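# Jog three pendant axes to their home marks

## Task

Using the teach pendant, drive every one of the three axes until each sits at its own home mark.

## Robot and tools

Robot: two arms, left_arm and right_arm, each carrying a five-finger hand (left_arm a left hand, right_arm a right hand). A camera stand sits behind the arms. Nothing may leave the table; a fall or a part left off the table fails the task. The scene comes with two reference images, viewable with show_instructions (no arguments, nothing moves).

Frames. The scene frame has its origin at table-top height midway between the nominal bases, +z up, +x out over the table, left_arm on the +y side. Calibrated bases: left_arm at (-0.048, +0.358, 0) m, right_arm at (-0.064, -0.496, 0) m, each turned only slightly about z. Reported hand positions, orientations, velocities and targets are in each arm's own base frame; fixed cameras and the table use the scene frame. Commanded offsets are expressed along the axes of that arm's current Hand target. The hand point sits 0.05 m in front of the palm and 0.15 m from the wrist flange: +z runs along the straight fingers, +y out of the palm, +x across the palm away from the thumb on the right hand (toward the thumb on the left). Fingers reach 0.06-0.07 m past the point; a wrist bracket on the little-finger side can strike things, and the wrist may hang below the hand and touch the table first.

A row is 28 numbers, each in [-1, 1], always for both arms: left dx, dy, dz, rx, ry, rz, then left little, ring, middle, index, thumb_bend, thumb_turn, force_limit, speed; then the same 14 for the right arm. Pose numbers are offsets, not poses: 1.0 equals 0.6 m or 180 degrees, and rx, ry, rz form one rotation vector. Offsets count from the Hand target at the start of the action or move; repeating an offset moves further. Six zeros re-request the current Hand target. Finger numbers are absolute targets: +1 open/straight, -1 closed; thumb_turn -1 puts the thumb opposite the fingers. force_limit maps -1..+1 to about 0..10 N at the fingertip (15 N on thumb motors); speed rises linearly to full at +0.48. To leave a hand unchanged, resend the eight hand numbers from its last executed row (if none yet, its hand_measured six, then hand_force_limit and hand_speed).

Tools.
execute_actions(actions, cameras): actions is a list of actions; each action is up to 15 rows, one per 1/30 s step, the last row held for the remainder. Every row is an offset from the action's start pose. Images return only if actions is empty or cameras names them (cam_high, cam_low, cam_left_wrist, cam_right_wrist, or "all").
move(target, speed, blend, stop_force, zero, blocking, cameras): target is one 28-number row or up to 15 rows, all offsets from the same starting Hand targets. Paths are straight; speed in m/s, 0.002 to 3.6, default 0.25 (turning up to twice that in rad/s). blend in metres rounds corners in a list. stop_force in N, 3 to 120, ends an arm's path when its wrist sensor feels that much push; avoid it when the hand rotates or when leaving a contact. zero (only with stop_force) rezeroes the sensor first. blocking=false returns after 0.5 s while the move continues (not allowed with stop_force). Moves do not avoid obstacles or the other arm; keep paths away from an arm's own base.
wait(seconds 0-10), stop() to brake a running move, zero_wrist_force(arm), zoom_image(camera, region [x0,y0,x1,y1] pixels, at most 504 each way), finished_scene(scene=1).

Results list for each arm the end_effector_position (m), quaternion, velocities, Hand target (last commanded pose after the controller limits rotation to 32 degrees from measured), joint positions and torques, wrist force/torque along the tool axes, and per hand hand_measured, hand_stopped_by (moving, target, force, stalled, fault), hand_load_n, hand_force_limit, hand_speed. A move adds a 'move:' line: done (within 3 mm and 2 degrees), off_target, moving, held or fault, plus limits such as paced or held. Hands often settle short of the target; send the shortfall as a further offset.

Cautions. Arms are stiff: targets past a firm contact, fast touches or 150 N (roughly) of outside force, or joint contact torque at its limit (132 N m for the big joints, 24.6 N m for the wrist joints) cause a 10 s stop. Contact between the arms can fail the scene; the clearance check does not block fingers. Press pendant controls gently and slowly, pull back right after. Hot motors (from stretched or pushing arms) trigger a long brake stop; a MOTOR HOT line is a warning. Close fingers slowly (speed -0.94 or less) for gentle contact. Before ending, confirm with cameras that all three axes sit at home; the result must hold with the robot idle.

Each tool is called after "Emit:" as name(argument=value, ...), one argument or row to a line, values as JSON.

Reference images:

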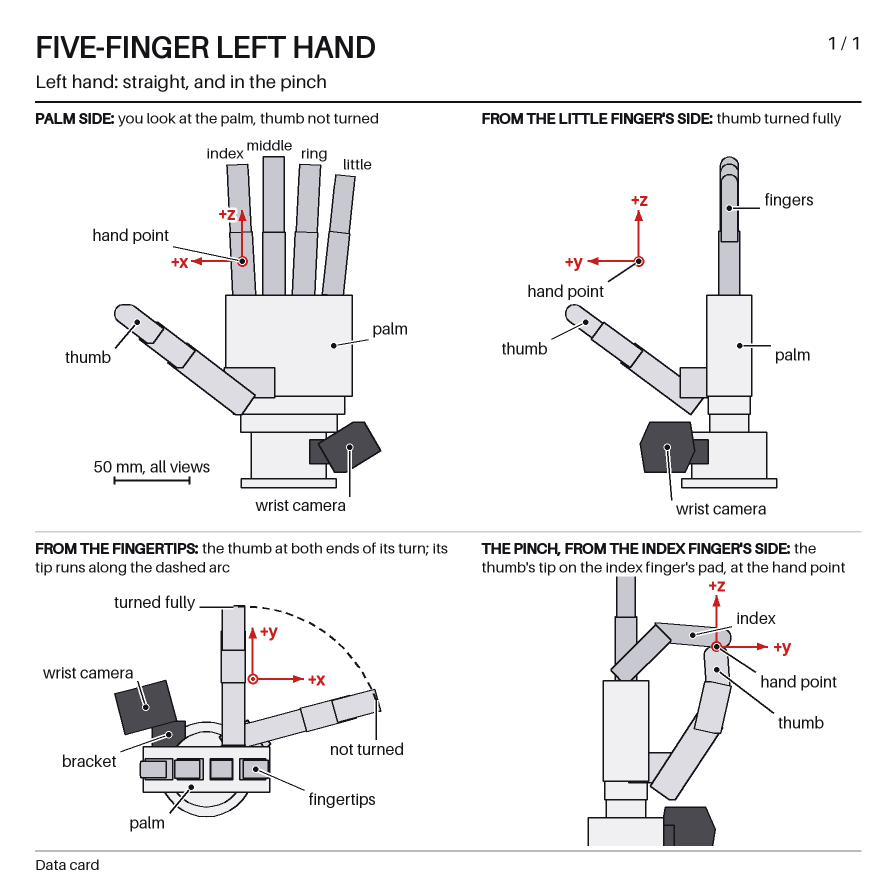

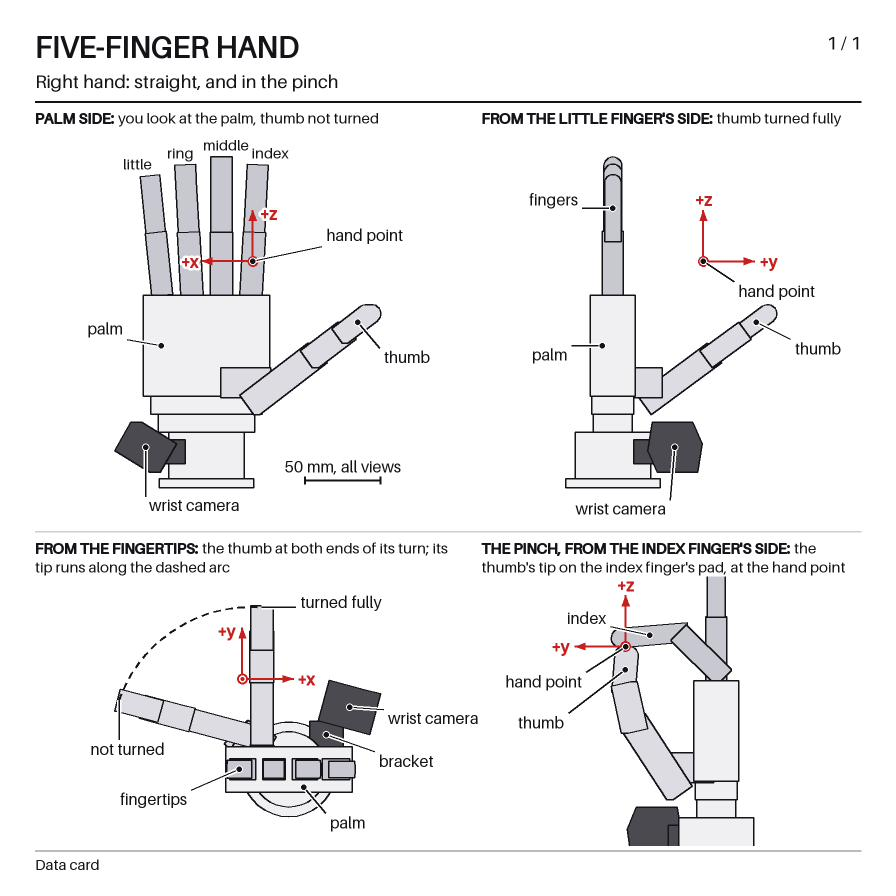

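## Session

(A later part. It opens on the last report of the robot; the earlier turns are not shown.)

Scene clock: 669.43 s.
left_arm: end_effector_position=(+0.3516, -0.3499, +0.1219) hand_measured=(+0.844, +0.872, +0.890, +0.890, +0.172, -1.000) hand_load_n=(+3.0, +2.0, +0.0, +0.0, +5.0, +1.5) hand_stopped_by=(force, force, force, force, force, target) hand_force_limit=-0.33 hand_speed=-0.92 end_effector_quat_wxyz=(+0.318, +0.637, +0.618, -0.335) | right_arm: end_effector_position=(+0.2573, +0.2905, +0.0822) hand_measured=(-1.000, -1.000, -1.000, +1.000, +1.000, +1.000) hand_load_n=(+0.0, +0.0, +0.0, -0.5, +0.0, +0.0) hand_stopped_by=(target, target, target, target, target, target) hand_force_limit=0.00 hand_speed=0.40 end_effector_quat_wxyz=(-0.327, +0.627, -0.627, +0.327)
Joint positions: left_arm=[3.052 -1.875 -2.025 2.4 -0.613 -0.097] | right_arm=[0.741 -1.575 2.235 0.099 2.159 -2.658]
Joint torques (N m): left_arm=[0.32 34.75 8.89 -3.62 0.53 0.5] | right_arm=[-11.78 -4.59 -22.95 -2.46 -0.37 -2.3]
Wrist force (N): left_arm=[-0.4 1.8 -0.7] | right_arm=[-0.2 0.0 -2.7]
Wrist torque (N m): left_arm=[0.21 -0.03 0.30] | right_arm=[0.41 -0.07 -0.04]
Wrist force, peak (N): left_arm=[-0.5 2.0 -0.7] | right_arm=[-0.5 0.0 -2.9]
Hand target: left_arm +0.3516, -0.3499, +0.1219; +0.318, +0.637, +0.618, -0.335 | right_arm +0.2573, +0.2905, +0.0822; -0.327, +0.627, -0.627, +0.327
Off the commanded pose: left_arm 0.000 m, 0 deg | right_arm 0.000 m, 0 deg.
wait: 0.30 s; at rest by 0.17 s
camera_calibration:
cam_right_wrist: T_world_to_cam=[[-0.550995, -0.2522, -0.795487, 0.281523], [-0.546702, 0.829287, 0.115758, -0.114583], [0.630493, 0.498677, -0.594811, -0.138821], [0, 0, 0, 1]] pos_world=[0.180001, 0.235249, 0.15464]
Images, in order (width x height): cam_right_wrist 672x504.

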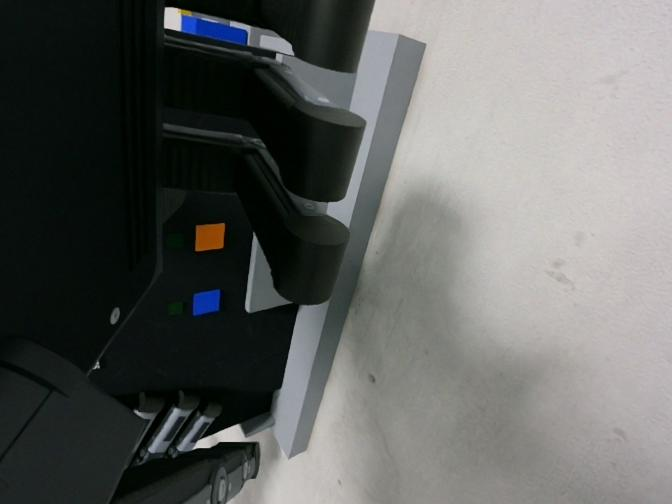

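Emit:
move(
  target=[
    [0,0,0,0,0,0,0.65,0.65,0.65,0.65,0.0,-1,-0.33,-0.92,0,0.01846,-0.02634,0,0,0,-1,-1,-1,1,1,1,0,0.4],
    [0,0,0,0,0,0,0.65,0.65,0.65,0.65,0.0,-1,-0.33,-0.92,-0.08583,-0.03818,-0.06605,0,0,0,-1,-1,-1,1,1,1,0,0.4],
    [0,0,0,0,0,0,0.65,0.65,0.65,0.65,0.0,-1,-0.33,-0.92,-0.08583,-0.05015,-0.04898,0,0,0,-1,-1,-1,1,1,1,0,0.4],
  ],
  speed=[0.08,0.06,0.03],
  blend=[0.003,0.003,0],
)

Emit:
move(
  target=[0,0,0,0,0,0,0.65,0.65,0.65,0.65,0.0,-1,-0.33,-0.92,0,-0.0057,0.00816,0,0,0,-1,-1,-1,1,1,1,0,0.4],
  speed=0.005,
  stop_force=3,
)

Emit:
wait(
  seconds=0.8,
)

Emit:
move(
  target=[0,0,0,0,0,0,0.65,0.65,0.65,0.65,0.0,-1,-0.33,-0.92,0,0.0067,-0.00956,0,0,0,-1,-1,-1,1,1,1,0,0.4],
  speed=0.1,
  cameras=["cam_high","cam_left_wrist"],
)

Scene clock: 678.70 s.
left_arm: end_effector_position=(+0.3516, -0.3499, +0.1219) hand_measured=(+0.844, +0.872, +0.890, +0.890, +0.172, -1.000) hand_load_n=(+3.0, +2.0, +0.0, +0.0, +5.0, +1.5) hand_stopped_by=(force, force, force, force, force, target) hand_force_limit=-0.33 hand_speed=-0.92 end_effector_quat_wxyz=(+0.318, +0.637, +0.618, -0.335) | right_arm: end_effector_position=(+0.2504, +0.3420, +0.1237) hand_measured=(-1.000, -1.000, -1.000, +1.000, +1.000, +1.000) hand_load_n=(+0.0, +0.0, +0.0, +0.0, +0.0, +0.0) hand_stopped_by=(target, target, target, target, target, target) hand_force_limit=0.00 hand_speed=0.40 end_effector_quat_wxyz=(-0.327, +0.627, -0.627, +0.327)
Joint positions: left_arm=[3.052 -1.875 -2.025 2.4 -0.613 -0.097] | right_arm=[0.893 -1.496 2.042 0.295 2.265 -2.522]
Joint torques (N m): left_arm=[1.77 34.83 8.75 -3.64 0.42 0.48] | right_arm=[-12.54 -8.25 -22.9 -1.79 0.03 -2.03]
Wrist force (N): left_arm=[-0.4 2.0 -0.6] | right_arm=[-0.2 -0.4 0.0]
Wrist torque (N m): left_arm=[0.23 -0.02 0.30] | right_arm=[0.28 0.01 -0.03]
Wrist force, peak (N): left_arm=[-0.5 2.2 -0.6] | right_arm=[-0.3 0.2 -3.1]
Hand target: left_arm +0.3516, -0.3499, +0.1219; +0.318, +0.637, +0.618, -0.335 | right_arm +0.2506, +0.3420, +0.1237; -0.327, +0.627, -0.627, +0.327
Off the commanded pose: left_arm 0.000 m, 0 deg | right_arm 0.000 m, 0 deg.
move: done

Scene clock: 680.87 s.
left_arm: end_effector_position=(+0.3516, -0.3499, +0.1219) hand_measured=(+0.844, +0.872, +0.890, +0.890, +0.172, -1.000) hand_load_n=(+3.0, +2.0, +0.5, +0.0, +5.0, +1.5) hand_stopped_by=(force, force, force, force, force, target) hand_force_limit=-0.33 hand_speed=-0.92 end_effector_quat_wxyz=(+0.318, +0.637, +0.618, -0.335) | right_arm: end_effector_position=(+0.2547, +0.3420, +0.1237) hand_measured=(-1.000, -1.000, -1.000, +1.000, +1.000, +1.000) hand_load_n=(+0.0, +0.0, +0.0, -1.0, +0.0, +0.0) hand_stopped_by=(target, target, target, target, target, target) hand_force_limit=0.00 hand_speed=0.40 end_effector_quat_wxyz=(-0.327, +0.627, -0.627, +0.327)
Joint positions: left_arm=[3.052 -1.875 -2.025 2.4 -0.613 -0.097] | right_arm=[0.882 -1.495 2.039 0.289 2.257 -2.533]
Joint torques (N m): left_arm=[1.36 35.1 9.33 -3.6 0.42 0.56] | right_arm=[7.46 -20.54 -10.37 3.62 2.57 2.44]
Wrist force (N): left_arm=[-0.2 2.0 -0.5] | right_arm=[-0.3 0.3 -3.8]
Wrist torque (N m): left_arm=[0.22 -0.05 0.30] | right_arm=[0.49 -0.02 -0.05]
Wrist force, peak (N): left_arm=[-0.6 2.1 -0.4] | right_arm=[-0.1 0.6 -7.9]
Hand target: left_arm +0.3516, -0.3499, +0.1219; +0.318, +0.637, +0.618, -0.335 | right_arm +0.2547, +0.3420, +0.1237; -0.327, +0.627, -0.627, +0.327 (not the last commanded pose)
Off the commanded pose: left_arm 0.000 m, 0 deg | right_arm 0.002 m, 0 deg.
move: contact (right_arm)

Scene clock: 681.67 s.
left_arm: end_effector_position=(+0.3516, -0.3499, +0.1219) hand_measured=(+0.844, +0.872, +0.890, +0.890, +0.172, -1.000) hand_load_n=(+3.0, +2.0, +0.0, +0.0, +5.0, +1.5) hand_stopped_by=(force, force, force, force, force, target) hand_force_limit=-0.33 hand_speed=-0.92 end_effector_quat_wxyz=(+0.318, +0.637, +0.618, -0.335) | right_arm: end_effector_position=(+0.2547, +0.3420, +0.1237) hand_measured=(-1.000, -1.000, -1.000, +1.000, +1.000, +1.000) hand_load_n=(+0.0, +0.0, +0.0, -0.5, +0.0, +0.0) hand_stopped_by=(target, target, target, target, target, target) hand_force_limit=0.00 hand_speed=0.40 end_effector_quat_wxyz=(-0.327, +0.627, -0.627, +0.327)
Joint positions: left_arm=[3.052 -1.875 -2.025 2.4 -0.613 -0.097] | right_arm=[0.882 -1.495 2.039 0.289 2.257 -2.533]
Joint torques (N m): left_arm=[0.76 35.09 8.21 -3.62 0.49 0.5] | right_arm=[8.96 -24.88 -11.55 3.57 2.66 2.43]
Wrist force (N): left_arm=[-0.2 1.7 -0.4] | right_arm=[0.2 0.3 -3.8]
Wrist torque (N m): left_arm=[0.18 -0.04 0.30] | right_arm=[0.48 -0.08 -0.03]
Wrist force, peak (N): left_arm=[-0.9 1.9 -0.9] | right_arm=[-0.4 0.1 -4.1]
Hand target: left_arm +0.3516, -0.3499, +0.1219; +0.318, +0.637, +0.618, -0.335 | right_arm +0.2547, +0.3420, +0.1237; -0.327, +0.627, -0.627, +0.327 (not the last commanded pose)
Off the commanded pose: left_arm 0.000 m, 0 deg | right_arm 0.002 m, 0 deg.
wait: 0.80 s; at rest by 0.17 s

Scene clock: 682.50 s.
left_arm: end_effector_position=(+0.3516, -0.3499, +0.1219) hand_measured=(+0.844, +0.872, +0.890, +0.890, +0.172, -1.000) hand_load_n=(+3.0, +1.5, +0.0, +0.0, +5.0, +1.5) hand_stopped_by=(force, force, force, force, force, target) hand_force_limit=-0.33 hand_speed=-0.92 end_effector_quat_wxyz=(+0.318, +0.637, +0.618, -0.335) | right_arm: end_effector_position=(+0.2479, +0.3420, +0.1237) hand_measured=(-1.000, -1.000, -1.000, +1.000, +1.000, +1.000) hand_load_n=(+0.0, +0.0, +0.0, +0.0, +0.0, +0.0) hand_stopped_by=(target, target, target, target, target, target) hand_force_limit=0.00 hand_speed=0.40 end_effector_quat_wxyz=(-0.327, +0.627, -0.627, +0.327)
Joint positions: left_arm=[3.052 -1.875 -2.025 2.4 -0.613 -0.097] | right_arm=[0.9 -1.497 2.043 0.298 2.269 -2.515]
Joint torques (N m): left_arm=[0.45 34.15 8.91 -3.67 0.39 0.51] | right_arm=[10.51 -30.04 -10.87 3.85 2.5 2.61]
Wrist force (N): left_arm=[-0.4 1.8 -0.7] | right_arm=[0.1 -0.5 0.0]
Wrist torque (N m): left_arm=[0.21 -0.03 0.29] | right_arm=[0.26 -0.02 -0.12]
Wrist force, peak (N): left_arm=[-0.5 2.0 -0.7] | right_arm=[-0.1 -0.1 -3.6]
Hand target: left_arm +0.3516, -0.3499, +0.1219; +0.318, +0.637, +0.618, -0.335 | right_arm +0.2477, +0.3420, +0.1237; -0.327, +0.627, -0.627, +0.327
Off the commanded pose: left_arm 0.000 m, 0 deg | right_arm 0.000 m, 0 deg.
move: done
camera_calibration:
cam_left_wrist: T_world_to_cam=[[-0.953066, 0.189576, -0.236063, 0.43219], [0.270666, 0.882878, -0.383753, 0.261753], [0.135665, -0.429636, -0.892753, 0.0236418], [0, 0, 0, 1]] pos_world=[0.337851, -0.302872, 0.223579]
Images, in order (width x height): cam_high 672x504, cam_left_wrist 672x504.

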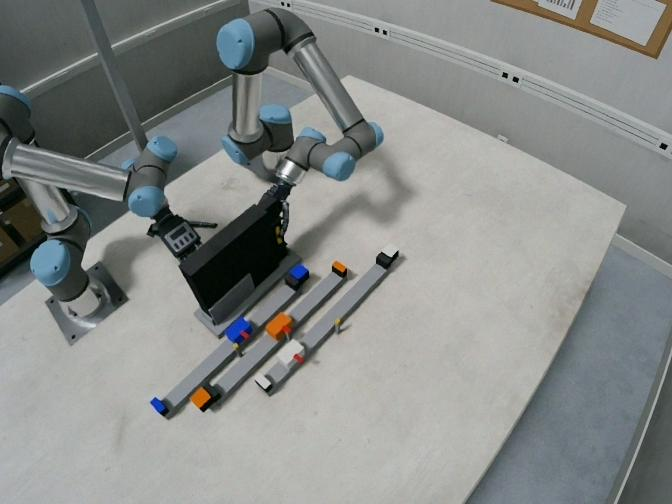

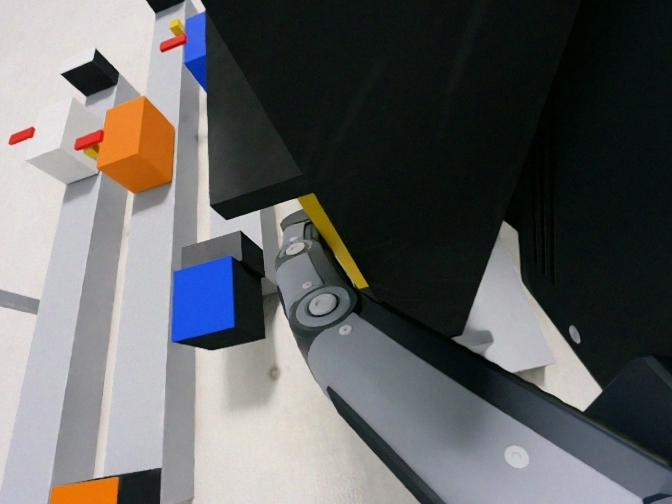

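Emit:
move(
  target=[
    [0,0,0,0,0,0,0.65,0.65,0.65,0.65,0.0,-1,-0.33,-0.92,0,0.00928,-0.01324,0,0,0,-1,-1,-1,1,1,1,0,0.4],
    [0,0,0,0,0,0,0.65,0.65,0.65,0.65,0.0,-1,-0.33,-0.92,0.07783,0.00642,-0.01525,0,0,0,-1,-1,-1,1,1,1,0,0.4],
    [0,0,0,0,0,0,0.65,0.65,0.65,0.65,0.0,-1,-0.33,-0.92,0.07783,-0.00535,0.00154,0,0,0,-1,-1,-1,1,1,1,0,0.4],
  ],
  speed=[0.08,0.06,0.03],
  blend=[0.003,0.003,0],
)

Emit:
move(
  target=[0,0,0,0,0,0,0.65,0.65,0.65,0.65,0.0,-1,-0.33,-0.92,0,-0.0067,0.00956,0,0,0,-1,-1,-1,1,1,1,0,0.4],
  speed=0.005,
  stop_force=3,
)

Emit:
wait(
  seconds=7,
  cameras=["cam_left_wrist"],
)

Emit:
wait(
  seconds=7,
  cameras=["cam_high"],
)

Emit:
move(
  target=[0,0,0,0,0,0,0.65,0.65,0.65,0.65,0.0,-1,-0.33,-0.92,0,0.0067,-0.00956,0,0,0,-1,-1,-1,1,1,1,0,0.4],
  speed=0.1,
  cameras=["cam_high","cam_left_wrist"],
)

Scene clock: 691.13 s.
left_arm: end_effector_position=(+0.3516, -0.3499, +0.1219) hand_measured=(+0.844, +0.872, +0.890, +0.890, +0.172, -1.000) hand_load_n=(+3.0, +2.0, +0.0, +0.0, +5.0, +1.5) hand_stopped_by=(force, force, force, force, force, target) hand_force_limit=-0.33 hand_speed=-0.92 end_effector_quat_wxyz=(+0.318, +0.637, +0.618, -0.335) | right_arm: end_effector_position=(+0.2501, +0.2954, +0.1258) hand_measured=(-1.000, -1.000, -1.000, +1.000, +1.000, +1.000) hand_load_n=(+0.0, +0.0, +0.0, +0.0, -0.5, -0.5) hand_stopped_by=(target, target, target, target, target, target) hand_force_limit=0.00 hand_speed=0.40 end_effector_quat_wxyz=(-0.327, +0.626, -0.627, +0.327)
Joint positions: left_arm=[3.052 -1.875 -2.025 2.4 -0.613 -0.097] | right_arm=[0.777 -1.634 2.161 0.249 2.185 -2.628]
Joint torques (N m): left_arm=[1.34 34.17 8.93 -3.56 0.46 0.39] | right_arm=[-12.08 -24.65 -23.53 -2.01 -0.53 -2.44]
Wrist force (N): left_arm=[-0.4 1.7 -0.6] | right_arm=[0.3 -0.4 -0.3]
Wrist torque (N m): left_arm=[0.19 -0.02 0.29] | right_arm=[0.29 -0.02 -0.02]
Wrist force, peak (N): left_arm=[-0.7 2.1 -0.5] | right_arm=[0.6 -0.8 -0.7]
Hand target: left_arm +0.3516, -0.3499, +0.1219; +0.318, +0.637, +0.618, -0.335 | right_arm +0.2502, +0.2953, +0.1258; -0.327, +0.627, -0.627, +0.327
Off the commanded pose: left_arm 0.000 m, 0 deg | right_arm 0.000 m, 0 deg.
move: done

Scene clock: 693.47 s.
left_arm: end_effector_position=(+0.3516, -0.3499, +0.1219) hand_measured=(+0.844, +0.872, +0.890, +0.890, +0.172, -1.000) hand_load_n=(+3.0, +2.0, +0.0, +0.0, +5.0, +1.5) hand_stopped_by=(force, force, force, force, force, target) hand_force_limit=-0.33 hand_speed=-0.92 end_effector_quat_wxyz=(+0.318, +0.637, +0.618, -0.335) | right_arm: end_effector_position=(+0.2572, +0.2953, +0.1258) hand_measured=(-1.000, -1.000, -1.000, +1.000, +1.000, +1.000) hand_load_n=(-0.5, +0.0, +0.0, -0.5, +0.0, -0.5) hand_stopped_by=(target, target, target, target, target, target) hand_force_limit=0.00 hand_speed=0.40 end_effector_quat_wxyz=(-0.327, +0.627, -0.627, +0.327)
Joint positions: left_arm=[3.052 -1.875 -2.025 2.4 -0.613 -0.097] | right_arm=[0.756 -1.631 2.156 0.241 2.17 -2.645]
Joint torques (N m): left_arm=[0.88 34.84 8.66 -3.53 0.32 0.3] | right_arm=[-12.94 -2.9 -24.03 -2.28 -0.3 -2.31]
Wrist force (N): left_arm=[-0.5 1.7 -0.3] | right_arm=[-0.5 0.4 -3.0]
Wrist torque (N m): left_arm=[0.17 0.01 0.29] | right_arm=[0.47 -0.04 -0.07]
Wrist force, peak (N): left_arm=[-0.5 2.0 -0.5] | right_arm=[-0.5 -0.4 -3.3]
Hand target: left_arm +0.3516, -0.3499, +0.1219; +0.318, +0.637, +0.618, -0.335 | right_arm +0.2572, +0.2953, +0.1258; -0.327, +0.627, -0.627, +0.327
Off the commanded pose: left_arm 0.000 m, 0 deg | right_arm 0.000 m, 0 deg.
move: done

Scene clock: 700.47 s.
left_arm: end_effector_position=(+0.3516, -0.3499, +0.1219) hand_measured=(+0.844, +0.872, +0.890, +0.890, +0.172, -1.000) hand_load_n=(+3.0, +2.0, +0.0, +0.0, +5.0, +1.5) hand_stopped_by=(force, force, force, force, force, target) hand_force_limit=-0.33 hand_speed=-0.92 end_effector_quat_wxyz=(+0.318, +0.637, +0.618, -0.335) | right_arm: end_effector_position=(+0.2572, +0.2953, +0.1258) hand_measured=(-1.000, -1.000, -1.000, +1.000, +1.000, +1.000) hand_load_n=(+0.0, +0.0, +0.5, -0.5, +0.0, +0.0) hand_stopped_by=(target, target, target, target, target, target) hand_force_limit=0.00 hand_speed=0.40 end_effector_quat_wxyz=(-0.327, +0.627, -0.627, +0.327)
Joint positions: left_arm=[3.052 -1.875 -2.025 2.4 -0.613 -0.097] | right_arm=[0.756 -1.631 2.156 0.241 2.17 -2.645]
Joint torques (N m): left_arm=[0.8 34.26 9.44 -3.66 0.18 0.45] | right_arm=[-11.83 -3.37 -23.92 -2.46 -0.22 -2.23]
Wrist force (N): left_arm=[-0.5 2.0 -0.5] | right_arm=[-0.3 -0.1 -3.1]
Wrist torque (N m): left_arm=[0.22 -0.01 0.29] | right_arm=[0.40 -0.07 -0.07]
Wrist force, peak (N): left_arm=[-0.6 2.1 -0.7] | right_arm=[-0.4 -0.2 -3.7]
Hand target: left_arm +0.3516, -0.3499, +0.1219; +0.318, +0.637, +0.618, -0.335 | right_arm +0.2572, +0.2953, +0.1258; -0.327, +0.627, -0.627, +0.327
Off the commanded pose: left_arm 0.000 m, 0 deg | right_arm 0.000 m, 0 deg.
wait: 7.00 s; at rest by 0.17 s
camera_calibration:
cam_left_wrist: T_world_to_cam=[[-0.953066, 0.189576, -0.236063, 0.43219], [0.270666, 0.882878, -0.383753, 0.261753], [0.135665, -0.429636, -0.892753, 0.0236418], [0, 0, 0, 1]] pos_world=[0.337851, -0.302872, 0.223579]
Images, in order (width x height): cam_left_wrist 672x504.

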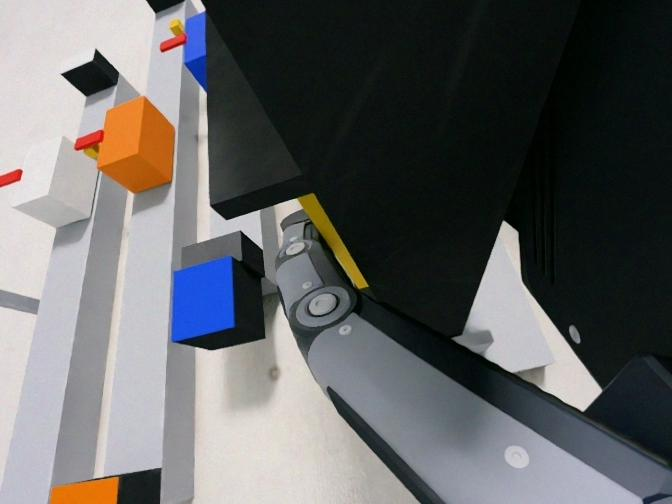

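Scene clock: 707.47 s.
left_arm: end_effector_position=(+0.3516, -0.3499, +0.1219) hand_measured=(+0.844, +0.872, +0.890, +0.890, +0.172, -1.000) hand_load_n=(+3.0, +2.0, +0.0, +0.0, +5.0, +1.5) hand_stopped_by=(force, force, force, force, force, target) hand_force_limit=-0.33 hand_speed=-0.92 end_effector_quat_wxyz=(+0.318, +0.637, +0.618, -0.335) | right_arm: end_effector_position=(+0.2572, +0.2953, +0.1258) hand_measured=(-1.000, -1.000, -1.000, +1.000, +1.000, +1.000) hand_load_n=(+0.0, +0.0, +0.0, -0.5, +0.0, +0.0) hand_stopped_by=(target, target, target, target, target, target) hand_force_limit=0.00 hand_speed=0.40 end_effector_quat_wxyz=(-0.327, +0.627, -0.627, +0.327)
Joint positions: left_arm=[3.052 -1.875 -2.025 2.4 -0.613 -0.097] | right_arm=[0.756 -1.631 2.156 0.241 2.17 -2.645]
Joint torques (N m): left_arm=[0.85 35.33 8.45 -3.69 0.35 0.28] | right_arm=[-11.6 -4.29 -23.39 -2.24 -0.29 -2.18]
Wrist force (N): left_arm=[-0.4 1.9 -0.7] | right_arm=[-0.6 0.1 -3.1]
Wrist torque (N m): left_arm=[0.23 -0.03 0.29] | right_arm=[0.44 -0.03 -0.09]
Wrist force, peak (N): left_arm=[-0.5 2.1 -0.6] | right_arm=[-0.4 -0.4 -3.6]
Hand target: left_arm +0.3516, -0.3499, +0.1219; +0.318, +0.637, +0.618, -0.335 | right_arm +0.2572, +0.2953, +0.1258; -0.327, +0.627, -0.627, +0.327
Off the commanded pose: left_arm 0.000 m, 0 deg | right_arm 0.000 m, 0 deg.
wait: 7.00 s; at rest by 0.17 s
Images, in order (width x height): cam_high 672x504.

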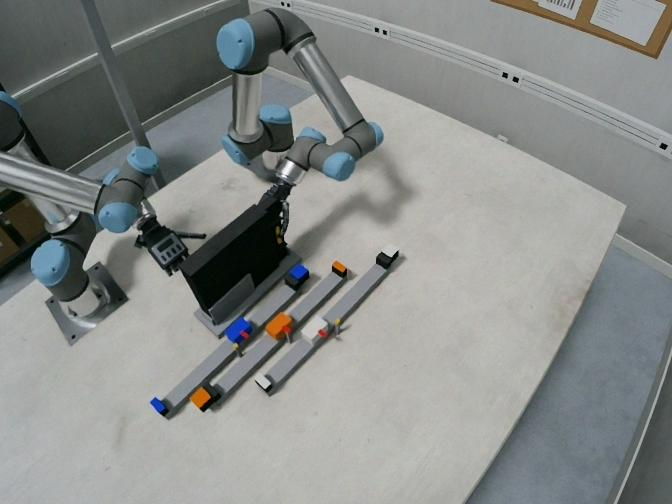

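Scene clock: 708.30 s.
left_arm: end_effector_position=(+0.3516, -0.3499, +0.1219) hand_measured=(+0.844, +0.872, +0.890, +0.890, +0.172, -1.000) hand_load_n=(+3.0, +2.0, +0.0, +0.0, +5.0, +1.5) hand_stopped_by=(force, force, force, force, force, target) hand_force_limit=-0.33 hand_speed=-0.92 end_effector_quat_wxyz=(+0.318, +0.637, +0.618, -0.335) | right_arm: end_effector_position=(+0.2504, +0.2953, +0.1258) hand_measured=(-1.000, -1.000, -1.000, +1.000, +1.000, +1.000) hand_load_n=(+0.0, +0.0, +0.0, +0.0, +0.0, +0.0) hand_stopped_by=(target, target, target, target, target, target) hand_force_limit=0.00 hand_speed=0.40 end_effector_quat_wxyz=(-0.327, +0.627, -0.627, +0.327)
Joint positions: left_arm=[3.052 -1.875 -2.025 2.4 -0.613 -0.097] | right_arm=[0.776 -1.634 2.161 0.249 2.184 -2.629]
Joint torques (N m): left_arm=[0.17 34.97 8.66 -3.61 0.32 0.18] | right_arm=[7.57 -24.34 -11.79 3.91 2.61 2.46]
Wrist force (N): left_arm=[-0.6 1.8 -0.6] | right_arm=[0.3 -0.5 -0.8]
Wrist torque (N m): left_arm=[0.20 0.00 0.29] | right_arm=[0.30 -0.02 -0.12]
Wrist force, peak (N): left_arm=[-0.5 2.0 -0.6] | right_arm=[-0.3 -0.6 -3.2]
Hand target: left_arm +0.3516, -0.3499, +0.1219; +0.318, +0.637, +0.618, -0.335 | right_arm +0.2502, +0.2953, +0.1258; -0.327, +0.627, -0.627, +0.327
Off the commanded pose: left_arm 0.000 m, 0 deg | right_arm 0.000 m, 0 deg.
move: done
camera_calibration:
cam_left_wrist: T_world_to_cam=[[-0.953066, 0.189576, -0.236063, 0.43219], [0.270666, 0.882878, -0.383753, 0.261753], [0.135665, -0.429636, -0.892753, 0.0236418], [0, 0, 0, 1]] pos_world=[0.337851, -0.302872, 0.223579]
Images, in order (width x height): cam_high 672x504, cam_left_wrist 672x504.

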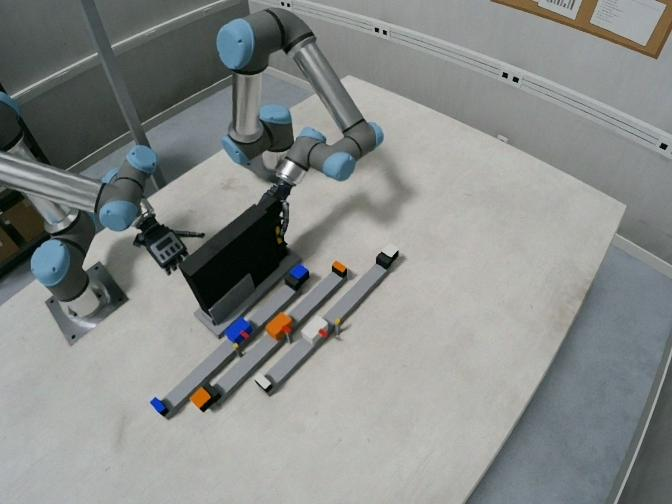

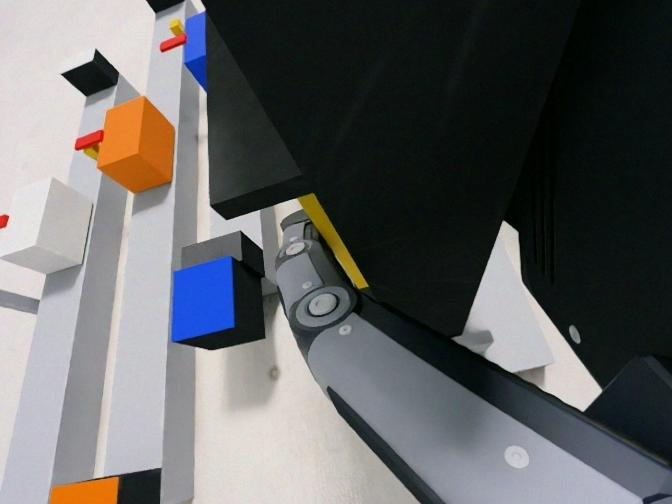

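Emit:
zoom_image(
  camera="cam_high",
  region=[280, 300, 360, 365],
)

Scaled by 6.300.

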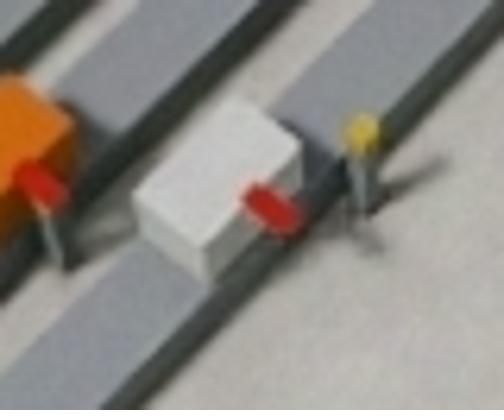

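Emit:
move(
  target=[0,0,0,0,0,0,0.65,0.65,0.65,0.65,0.0,-1,-0.33,-0.92,0,-0.0067,0.00956,0,0,0,-1,-1,-1,1,1,1,0,0.4],
  speed=0.005,
  stop_force=3,
)

Emit:
wait(
  seconds=7.3,
)

Emit:
move(
  target=[0,0,0,0,0,0,0.65,0.65,0.65,0.65,0.0,-1,-0.33,-0.92,0,0.0067,-0.00956,0,0,0,-1,-1,-1,1,1,1,0,0.4],
  speed=0.1,
  cameras=["cam_high","cam_left_wrist","cam_low"],
)

Emit:
zoom_image(
  camera="cam_high",
  region=[310, 295, 360, 335],
)

Emit:
zoom_image(
  camera="cam_low",
  region=[175, 250, 245, 300],
)

Scene clock: 718.97 s.
left_arm: end_effector_position=(+0.3516, -0.3499, +0.1219) hand_measured=(+0.844, +0.872, +0.890, +0.890, +0.172, -1.000) hand_load_n=(+3.0, +2.0, +0.0, +0.0, +5.0, +1.5) hand_stopped_by=(force, force, force, force, force, target) hand_force_limit=-0.33 hand_speed=-0.92 end_effector_quat_wxyz=(+0.318, +0.637, +0.618, -0.335) | right_arm: end_effector_position=(+0.2572, +0.2953, +0.1258) hand_measured=(-1.000, -1.000, -1.000, +1.000, +1.000, +1.000) hand_load_n=(+0.0, +0.0, +0.0, -0.5, +0.0, +0.0) hand_stopped_by=(target, target, target, target, target, target) hand_force_limit=0.00 hand_speed=0.40 end_effector_quat_wxyz=(-0.327, +0.627, -0.627, +0.327)
Joint positions: left_arm=[3.052 -1.875 -2.025 2.4 -0.613 -0.097] | right_arm=[0.756 -1.631 2.156 0.241 2.17 -2.645]
Joint torques (N m): left_arm=[0.42 34.73 8.97 -3.78 0.42 0.1] | right_arm=[-13.09 -3.58 -24.18 -2.32 -0.22 -2.1]
Wrist force (N): left_arm=[-0.5 1.8 -0.6] | right_arm=[-0.5 -0.1 -3.2]
Wrist torque (N m): left_arm=[0.21 0.00 0.29] | right_arm=[0.41 -0.03 -0.08]
Wrist force, peak (N): left_arm=[-0.3 2.2 -0.4] | right_arm=[-0.5 -0.1 -3.2]
Hand target: left_arm +0.3516, -0.3499, +0.1219; +0.318, +0.637, +0.618, -0.335 | right_arm +0.2572, +0.2953, +0.1258; -0.327, +0.627, -0.627, +0.327
Off the commanded pose: left_arm 0.000 m, 0 deg | right_arm 0.000 m, 0 deg.
move: done

Scene clock: 726.27 s.
left_arm: end_effector_position=(+0.3516, -0.3499, +0.1219) hand_measured=(+0.844, +0.872, +0.890, +0.890, +0.172, -1.000) hand_load_n=(+3.0, +2.0, +0.0, +0.0, +5.0, +1.5) hand_stopped_by=(force, force, force, force, force, target) hand_force_limit=-0.33 hand_speed=-0.92 end_effector_quat_wxyz=(+0.318, +0.637, +0.618, -0.335) | right_arm: end_effector_position=(+0.2572, +0.2953, +0.1258) hand_measured=(-1.000, -1.000, -1.000, +1.000, +1.000, +1.000) hand_load_n=(+0.0, +0.0, +0.5, -0.5, +0.0, -0.5) hand_stopped_by=(target, target, target, target, target, target) hand_force_limit=0.00 hand_speed=0.40 end_effector_quat_wxyz=(-0.327, +0.627, -0.627, +0.327)
Joint positions: left_arm=[3.052 -1.875 -2.025 2.4 -0.613 -0.097] | right_arm=[0.756 -1.631 2.156 0.241 2.17 -2.645]
Joint torques (N m): left_arm=[1.1 34.48 8.63 -3.63 0.32 0.01] | right_arm=[-12.99 -3.34 -23.77 -2.39 -0.17 -2.36]
Wrist force (N): left_arm=[-0.6 1.6 -0.5] | right_arm=[-0.2 -0.3 -3.3]
Wrist torque (N m): left_arm=[0.16 0.01 0.29] | right_arm=[0.40 -0.08 -0.06]
Wrist force, peak (N): left_arm=[-0.2 2.2 -0.7] | right_arm=[-0.5 -0.1 -3.6]
Hand target: left_arm +0.3516, -0.3499, +0.1219; +0.318, +0.637, +0.618, -0.335 | right_arm +0.2572, +0.2953, +0.1258; -0.327, +0.627, -0.627, +0.327
Off the commanded pose: left_arm 0.000 m, 0 deg | right_arm 0.000 m, 0 deg.
wait: 7.30 s; at rest by 0.17 s

Scene clock: 727.10 s.
left_arm: end_effector_position=(+0.3516, -0.3499, +0.1219) hand_measured=(+0.844, +0.872, +0.890, +0.890, +0.172, -1.000) hand_load_n=(+3.0, +2.0, +0.0, +0.0, +5.0, +1.5) hand_stopped_by=(force, force, force, force, force, target) hand_force_limit=-0.33 hand_speed=-0.92 end_effector_quat_wxyz=(+0.318, +0.637, +0.618, -0.335) | right_arm: end_effector_position=(+0.2504, +0.2953, +0.1258) hand_measured=(-1.000, -1.000, -1.000, +1.000, +1.000, +1.000) hand_load_n=(+0.0, +0.0, +0.0, +0.0, +0.0, +0.0) hand_stopped_by=(target, target, target, target, target, target) hand_force_limit=0.00 hand_speed=0.40 end_effector_quat_wxyz=(-0.327, +0.627, -0.627, +0.327)
Joint positions: left_arm=[3.052 -1.875 -2.025 2.4 -0.613 -0.097] | right_arm=[0.776 -1.634 2.161 0.249 2.184 -2.629]
Joint torques (N m): left_arm=[0.31 33.04 9.29 -3.47 0.36 0.09] | right_arm=[10.98 -24.2 -11.26 3.48 2.36 2.48]
Wrist force (N): left_arm=[-0.5 1.8 -0.7] | right_arm=[0.2 -0.9 -0.5]
Wrist torque (N m): left_arm=[0.21 -0.02 0.29] | right_arm=[0.22 -0.01 -0.14]
Wrist force, peak (N): left_arm=[-0.5 2.0 -0.6] | right_arm=[-0.8 -0.3 -3.3]
Hand target: left_arm +0.3516, -0.3499, +0.1219; +0.318, +0.637, +0.618, -0.335 | right_arm +0.2502, +0.2953, +0.1258; -0.327, +0.627, -0.627, +0.327
Off the commanded pose: left_arm 0.000 m, 0 deg | right_arm 0.000 m, 0 deg.
move: done
camera_calibration:
cam_left_wrist: T_world_to_cam=[[-0.953066, 0.189576, -0.236063, 0.43219], [0.270666, 0.882878, -0.383753, 0.261753], [0.135665, -0.429636, -0.892753, 0.0236418], [0, 0, 0, 1]] pos_world=[0.337851, -0.302872, 0.223579]
Images, in order (width x height): cam_high 672x504, cam_low 672x504, cam_left_wrist 672x504.

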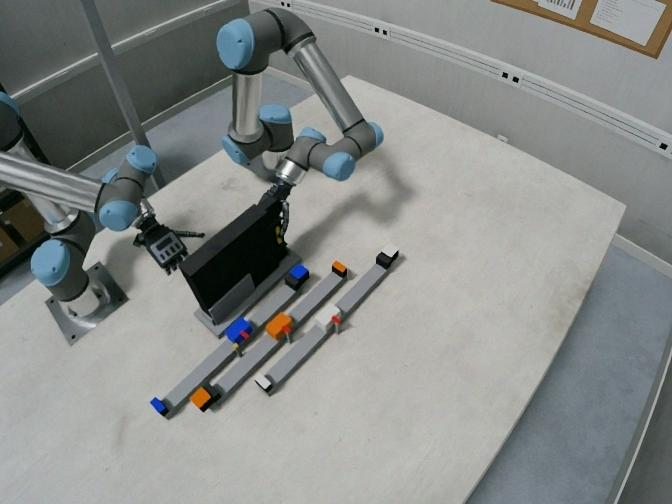

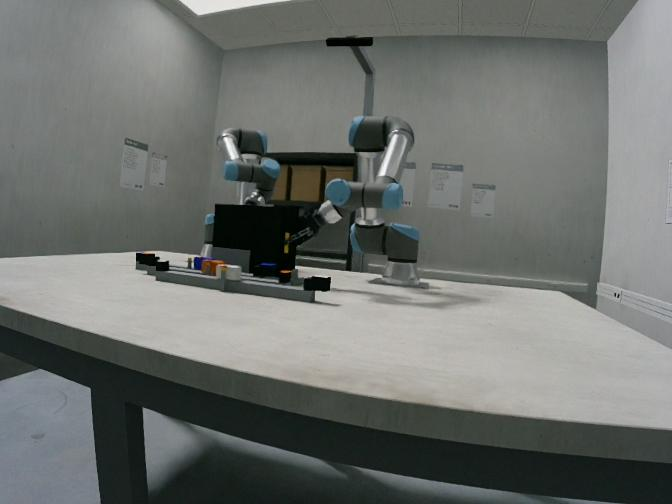

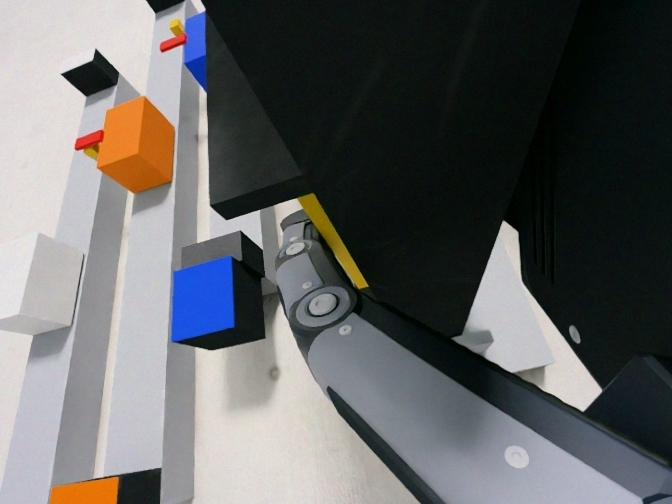

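Scaled by 10.080.

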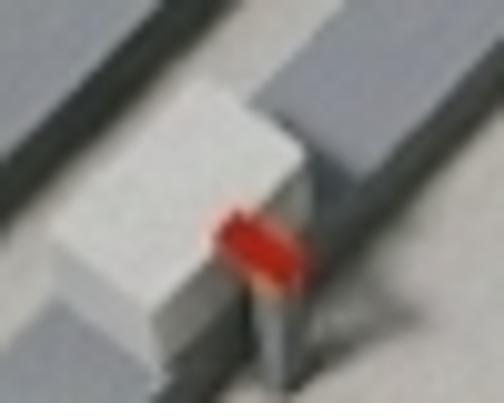

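Scaled by 7.200.

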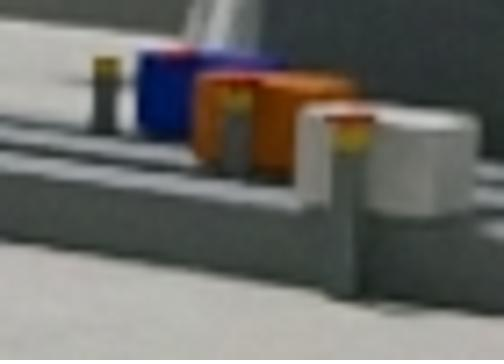

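Emit:
zoom_image(
  camera="cam_low",
  region=[200, 256, 236, 281],
)

Emit:
zoom_image(
  camera="cam_high",
  region=[325, 308, 350, 336],
)

Emit:
zoom_image(
  camera="cam_high",
  region=[275, 318, 300, 346],
)

Scaled by 14.000.

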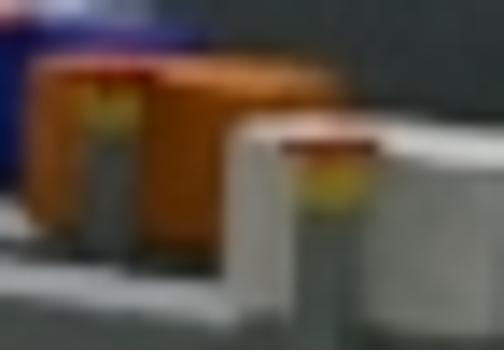

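Scaled by 18.000.

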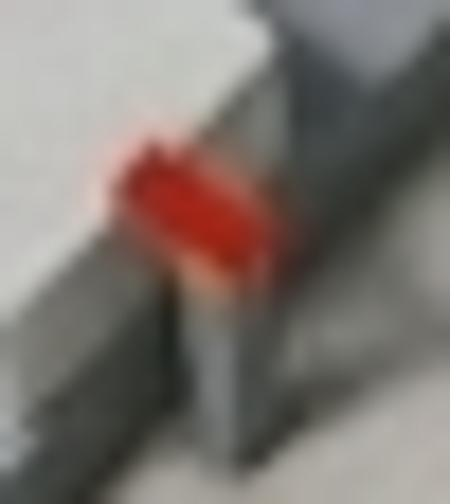

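Scaled by 18.000.

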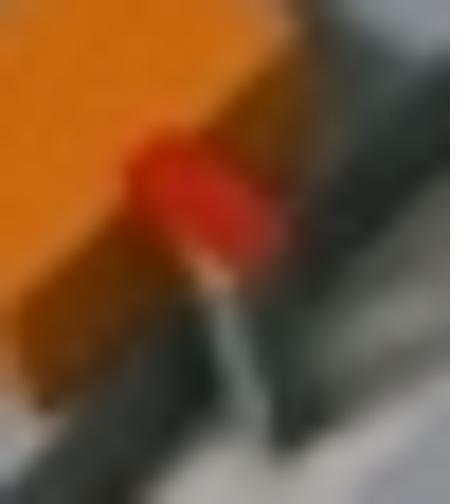

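Emit:
execute_actions(
  actions=[
    [[0,0,0,0,0,0,0.65,0.65,0.65,0.65,0.0,-1,-0.33,-0.92,0,-0.00096,0.00137,0,0,0,-1,-1,-1,1,1,1,0,0.4],[0,0,0,0,0,0,0.65,0.65,0.65,0.65,0.0,-1,-0.33,-0.92,0,-0.00192,0.00273,0,0,0,-1,-1,-1,1,1,1,0,0.4],[0,0,0,0,0,0,0.65,0.65,0.65,0.65,0.0,-1,-0.33,-0.92,0,-0.00287,0.0041,0,0,0,-1,-1,-1,1,1,1,0,0.4],[0,0,0,0,0,0,0.65,0.65,0.65,0.65,0.0,-1,-0.33,-0.92,0,-0.00383,0.00546,0,0,0,-1,-1,-1,1,1,1,0,0.4],[0,0,0,0,0,0,0.65,0.65,0.65,0.65,0.0,-1,-0.33,-0.92,0,-0.00479,0.00683,0,0,0,-1,-1,-1,1,1,1,0,0.4],[0,0,0,0,0,0,0.65,0.65,0.65,0.65,0.0,-1,-0.33,-0.92,0,-0.00574,0.00819,0,0,0,-1,-1,-1,1,1,1,0,0.4],[0,0,0,0,0,0,0.65,0.65,0.65,0.65,0.0,-1,-0.33,-0.92,0,-0.0067,0.00956,0,0,0,-1,-1,-1,1,1,1,0,0.4],[0,0,0,0,0,0,0.65,0.65,0.65,0.65,0.0,-1,-0.33,-0.92,0,-0.0067,0.00956,0,0,0,-1,-1,-1,1,1,1,0,0.4],[0,0,0,0,0,0,0.65,0.65,0.65,0.65,0.0,-1,-0.33,-0.92,0,-0.0067,0.00956,0,0,0,-1,-1,-1,1,1,1,0,0.4],[0,0,0,0,0,0,0.65,0.65,0.65,0.65,0.0,-1,-0.33,-0.92,0,-0.0067,0.00956,0,0,0,-1,-1,-1,1,1,1,0,0.4],[0,0,0,0,0,0,0.65,0.65,0.65,0.65,0.0,-1,-0.33,-0.92,0,-0.0067,0.00956,0,0,0,-1,-1,-1,1,1,1,0,0.4],[0,0,0,0,0,0,0.65,0.65,0.65,0.65,0.0,-1,-0.33,-0.92,0,-0.0048,0.0068,0,0,0,-1,-1,-1,1,1,1,0,0.4],[0,0,0,0,0,0,0.65,0.65,0.65,0.65,0.0,-1,-0.33,-0.92,0,-0.0029,0.0041,0,0,0,-1,-1,-1,1,1,1,0,0.4],[0,0,0,0,0,0,0.65,0.65,0.65,0.65,0.0,-1,-0.33,-0.92,0,-0.001,0.0014,0,0,0,-1,-1,-1,1,1,1,0,0.4],[0,0,0,0,0,0,0.65,0.65,0.65,0.65,0.0,-1,-0.33,-0.92,0,0,0,0,0,0,-1,-1,-1,1,1,1,0,0.4]],
  ],
  cameras=["cam_high","cam_low"],
)

Emit:
zoom_image(
  camera="cam_high",
  region=[310, 295, 360, 335],
)

Emit:
zoom_image(
  camera="cam_low",
  region=[200, 256, 236, 281],
)

Scene clock: 762.77 s.
left_arm: end_effector_position=(+0.3516, -0.3499, +0.1219) hand_measured=(+0.844, +0.872, +0.890, +0.890, +0.172, -1.000) hand_load_n=(+3.5, +2.0, +0.0, +0.0, +4.5, +1.5) hand_stopped_by=(force, force, force, force, force, target) hand_force_limit=-0.33 hand_speed=-0.92 end_effector_quat_wxyz=(+0.318, +0.637, +0.618, -0.335) | right_arm: end_effector_position=(+0.2505, +0.2953, +0.1258) hand_measured=(-1.000, -1.000, -1.000, +1.000, +1.000, +1.000) hand_load_n=(+0.0, +0.0, +0.0, +0.0, +0.0, -0.5) hand_stopped_by=(target, target, target, target, target, target) hand_force_limit=0.00 hand_speed=0.40 end_effector_quat_wxyz=(-0.327, +0.627, -0.627, +0.327)
Joint positions: left_arm=[3.052 -1.875 -2.025 2.4 -0.613 -0.097] | right_arm=[0.775 -1.635 2.161 0.249 2.183 -2.629]
Joint torques (N m): left_arm=[1.41 34.67 9.06 -3.73 0.32 0] | right_arm=[9.13 -24.81 -12.04 3.66 2.17 2.34]
Wrist force (N): left_arm=[-0.5 1.9 -0.7] | right_arm=[0.3 -0.5 -0.2]
Wrist torque (N m): left_arm=[0.22 0.00 0.28] | right_arm=[0.27 -0.03 -0.12]
Wrist force, peak (N): left_arm=[-0.3 2.2 -0.5] | right_arm=[0.0 -0.9 -0.9]
Hand target: left_arm +0.3516, -0.3499, +0.1219; +0.318, +0.637, +0.618, -0.335 | right_arm +0.2502, +0.2953, +0.1258; -0.327, +0.627, -0.627, +0.327
Off the commanded pose: left_arm 0.000 m, 0 deg | right_arm 0.000 m, 0 deg.
Images, in order (width x height): cam_high 672x504, cam_low 672x504.

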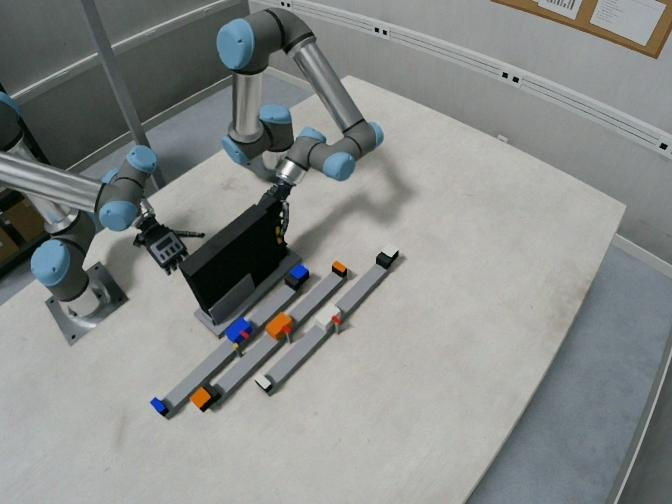

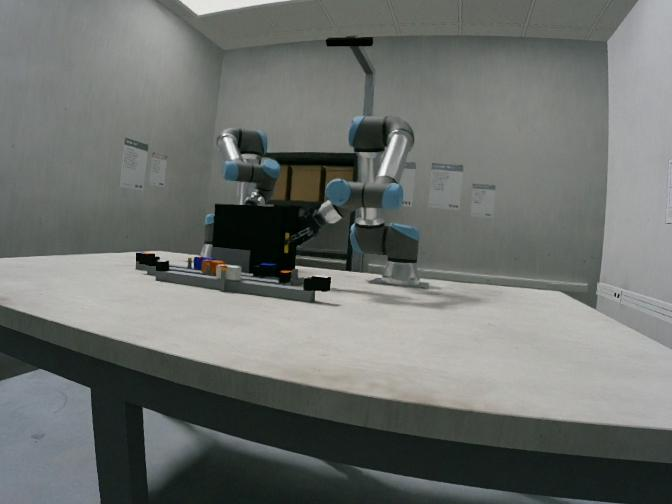

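Scaled by 10.080.

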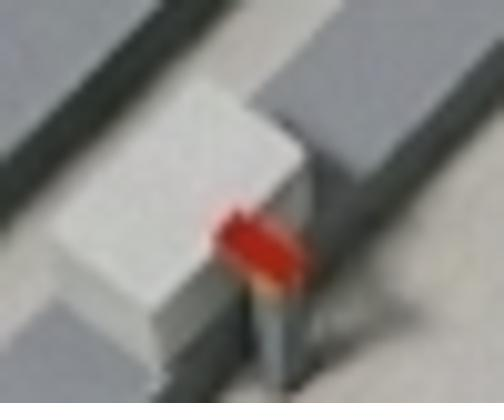

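Scaled by 14.000.

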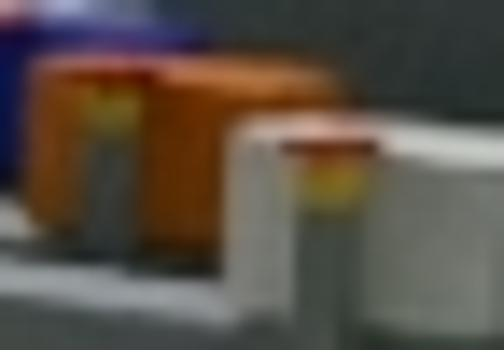

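Emit:
execute_actions(
  actions=[
    [[0,0,0,0,0,0,0.65,0.65,0.65,0.65,0.0,-1,-0.33,-0.92,0,-0.00144,0.00205,0,0,0,-1,-1,-1,1,1,1,0,0.4],[0,0,0,0,0,0,0.65,0.65,0.65,0.65,0.0,-1,-0.33,-0.92,0,-0.00287,0.0041,0,0,0,-1,-1,-1,1,1,1,0,0.4],[0,0,0,0,0,0,0.65,0.65,0.65,0.65,0.0,-1,-0.33,-0.92,0,-0.0043,0.00614,0,0,0,-1,-1,-1,1,1,1,0,0.4],[0,0,0,0,0,0,0.65,0.65,0.65,0.65,0.0,-1,-0.33,-0.92,0,-0.00574,0.00819,0,0,0,-1,-1,-1,1,1,1,0,0.4],[0,0,0,0,0,0,0.65,0.65,0.65,0.65,0.0,-1,-0.33,-0.92,0,-0.00694,0.0099,0,0,0,-1,-1,-1,1,1,1,0,0.4],[0,0,0,0,0,0,0.65,0.65,0.65,0.65,0.0,-1,-0.33,-0.92,0,-0.0072,0.01024,0,0,0,-1,-1,-1,1,1,1,0,0.4],[0,0,0,0,0,0,0.65,0.65,0.65,0.65,0.0,-1,-0.33,-0.92,0,-0.0072,0.01024,0,0,0,-1,-1,-1,1,1,1,0,0.4],[0,0,0,0,0,0,0.65,0.65,0.65,0.65,0.0,-1,-0.33,-0.92,0,-0.0072,0.01024,0,0,0,-1,-1,-1,1,1,1,0,0.4],[0,0,0,0,0,0,0.65,0.65,0.65,0.65,0.0,-1,-0.33,-0.92,0,-0.0072,0.01024,0,0,0,-1,-1,-1,1,1,1,0,0.4],[0,0,0,0,0,0,0.65,0.65,0.65,0.65,0.0,-1,-0.33,-0.92,0,-0.0072,0.01024,0,0,0,-1,-1,-1,1,1,1,0,0.4],[0,0,0,0,0,0,0.65,0.65,0.65,0.65,0.0,-1,-0.33,-0.92,0,-0.0072,0.01024,0,0,0,-1,-1,-1,1,1,1,0,0.4],[0,0,0,0,0,0,0.65,0.65,0.65,0.65,0.0,-1,-0.33,-0.92,0,-0.0067,0.00956,0,0,0,-1,-1,-1,1,1,1,0,0.4],[0,0,0,0,0,0,0.65,0.65,0.65,0.65,0.0,-1,-0.33,-0.92,0,-0.0048,0.0068,0,0,0,-1,-1,-1,1,1,1,0,0.4],[0,0,0,0,0,0,0.65,0.65,0.65,0.65,0.0,-1,-0.33,-0.92,0,-0.0022,0.0032,0,0,0,-1,-1,-1,1,1,1,0,0.4],[0,0,0,0,0,0,0.65,0.65,0.65,0.65,0.0,-1,-0.33,-0.92,0,0,0,0,0,0,-1,-1,-1,1,1,1,0,0.4]],
  ],
  cameras=["cam_high","cam_low"],
)

Emit:
zoom_image(
  camera="cam_high",
  region=[310, 295, 360, 335],
)

Emit:
zoom_image(
  camera="cam_low",
  region=[200, 256, 236, 281],
)

Scene clock: 774.27 s.
left_arm: end_effector_position=(+0.3516, -0.3499, +0.1219) hand_measured=(+0.844, +0.872, +0.890, +0.890, +0.172, -1.000) hand_load_n=(+3.0, +2.0, +0.0, +0.0, +5.0, +1.5) hand_stopped_by=(force, force, force, force, force, target) hand_force_limit=-0.33 hand_speed=-0.92 end_effector_quat_wxyz=(+0.318, +0.637, +0.618, -0.335) | right_arm: end_effector_position=(+0.2505, +0.2953, +0.1258) hand_measured=(-1.000, -1.000, -1.000, +1.000, +1.000, +1.000) hand_load_n=(+0.0, +0.0, +0.0, +0.0, +0.0, -0.5) hand_stopped_by=(target, target, target, target, target, target) hand_force_limit=0.00 hand_speed=0.40 end_effector_quat_wxyz=(-0.327, +0.627, -0.627, +0.327)
Joint positions: left_arm=[3.052 -1.875 -2.025 2.4 -0.613 -0.097] | right_arm=[0.775 -1.635 2.161 0.248 2.183 -2.63]
Joint torques (N m): left_arm=[-0.08 34.87 8.88 -3.68 0.48 0.03] | right_arm=[9.13 -24.02 -11.16 3.62 2.32 2.32]
Wrist force (N): left_arm=[-0.5 2.0 -0.5] | right_arm=[0.1 -0.4 -0.6]
Wrist torque (N m): left_arm=[0.24 0.00 0.28] | right_arm=[0.31 0.02 -0.14]
Wrist force, peak (N): left_arm=[-0.9 2.0 -0.5] | right_arm=[0.1 -0.5 -2.5]
Hand target: left_arm +0.3516, -0.3499, +0.1219; +0.318, +0.637, +0.618, -0.335 | right_arm +0.2502, +0.2953, +0.1258; -0.327, +0.627, -0.627, +0.327
Off the commanded pose: left_arm 0.000 m, 0 deg | right_arm 0.000 m, 0 deg.
Images, in order (width x height): cam_high 672x504, cam_low 672x504.

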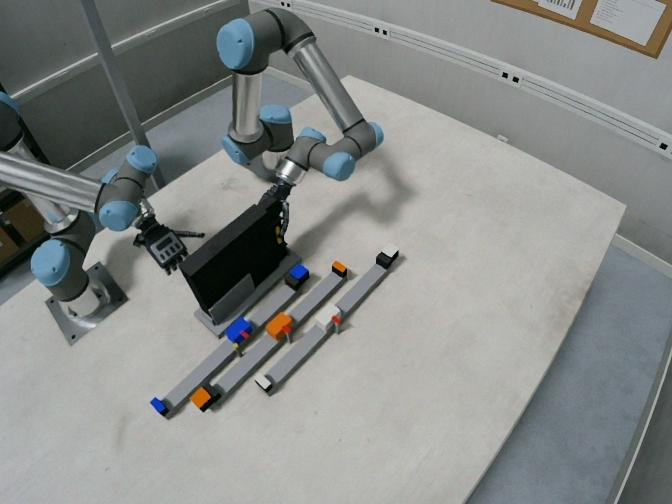

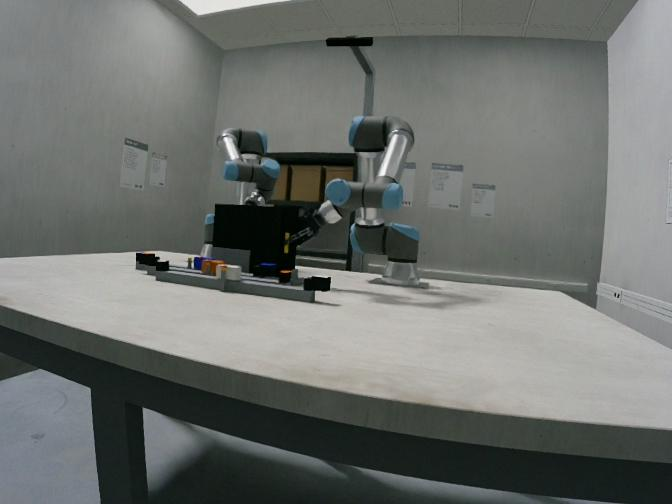

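Scaled by 10.080.

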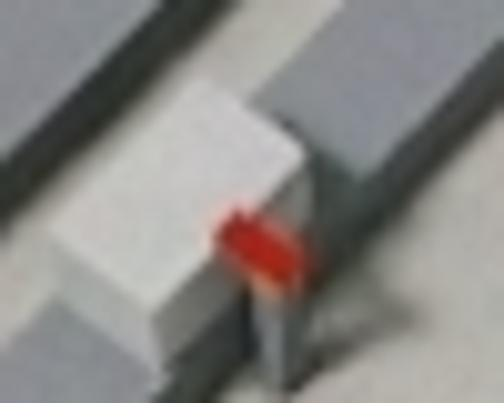

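Scaled by 14.000.

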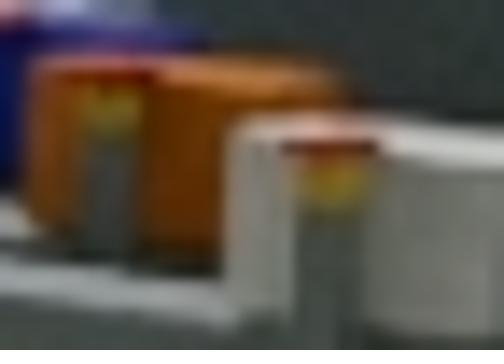

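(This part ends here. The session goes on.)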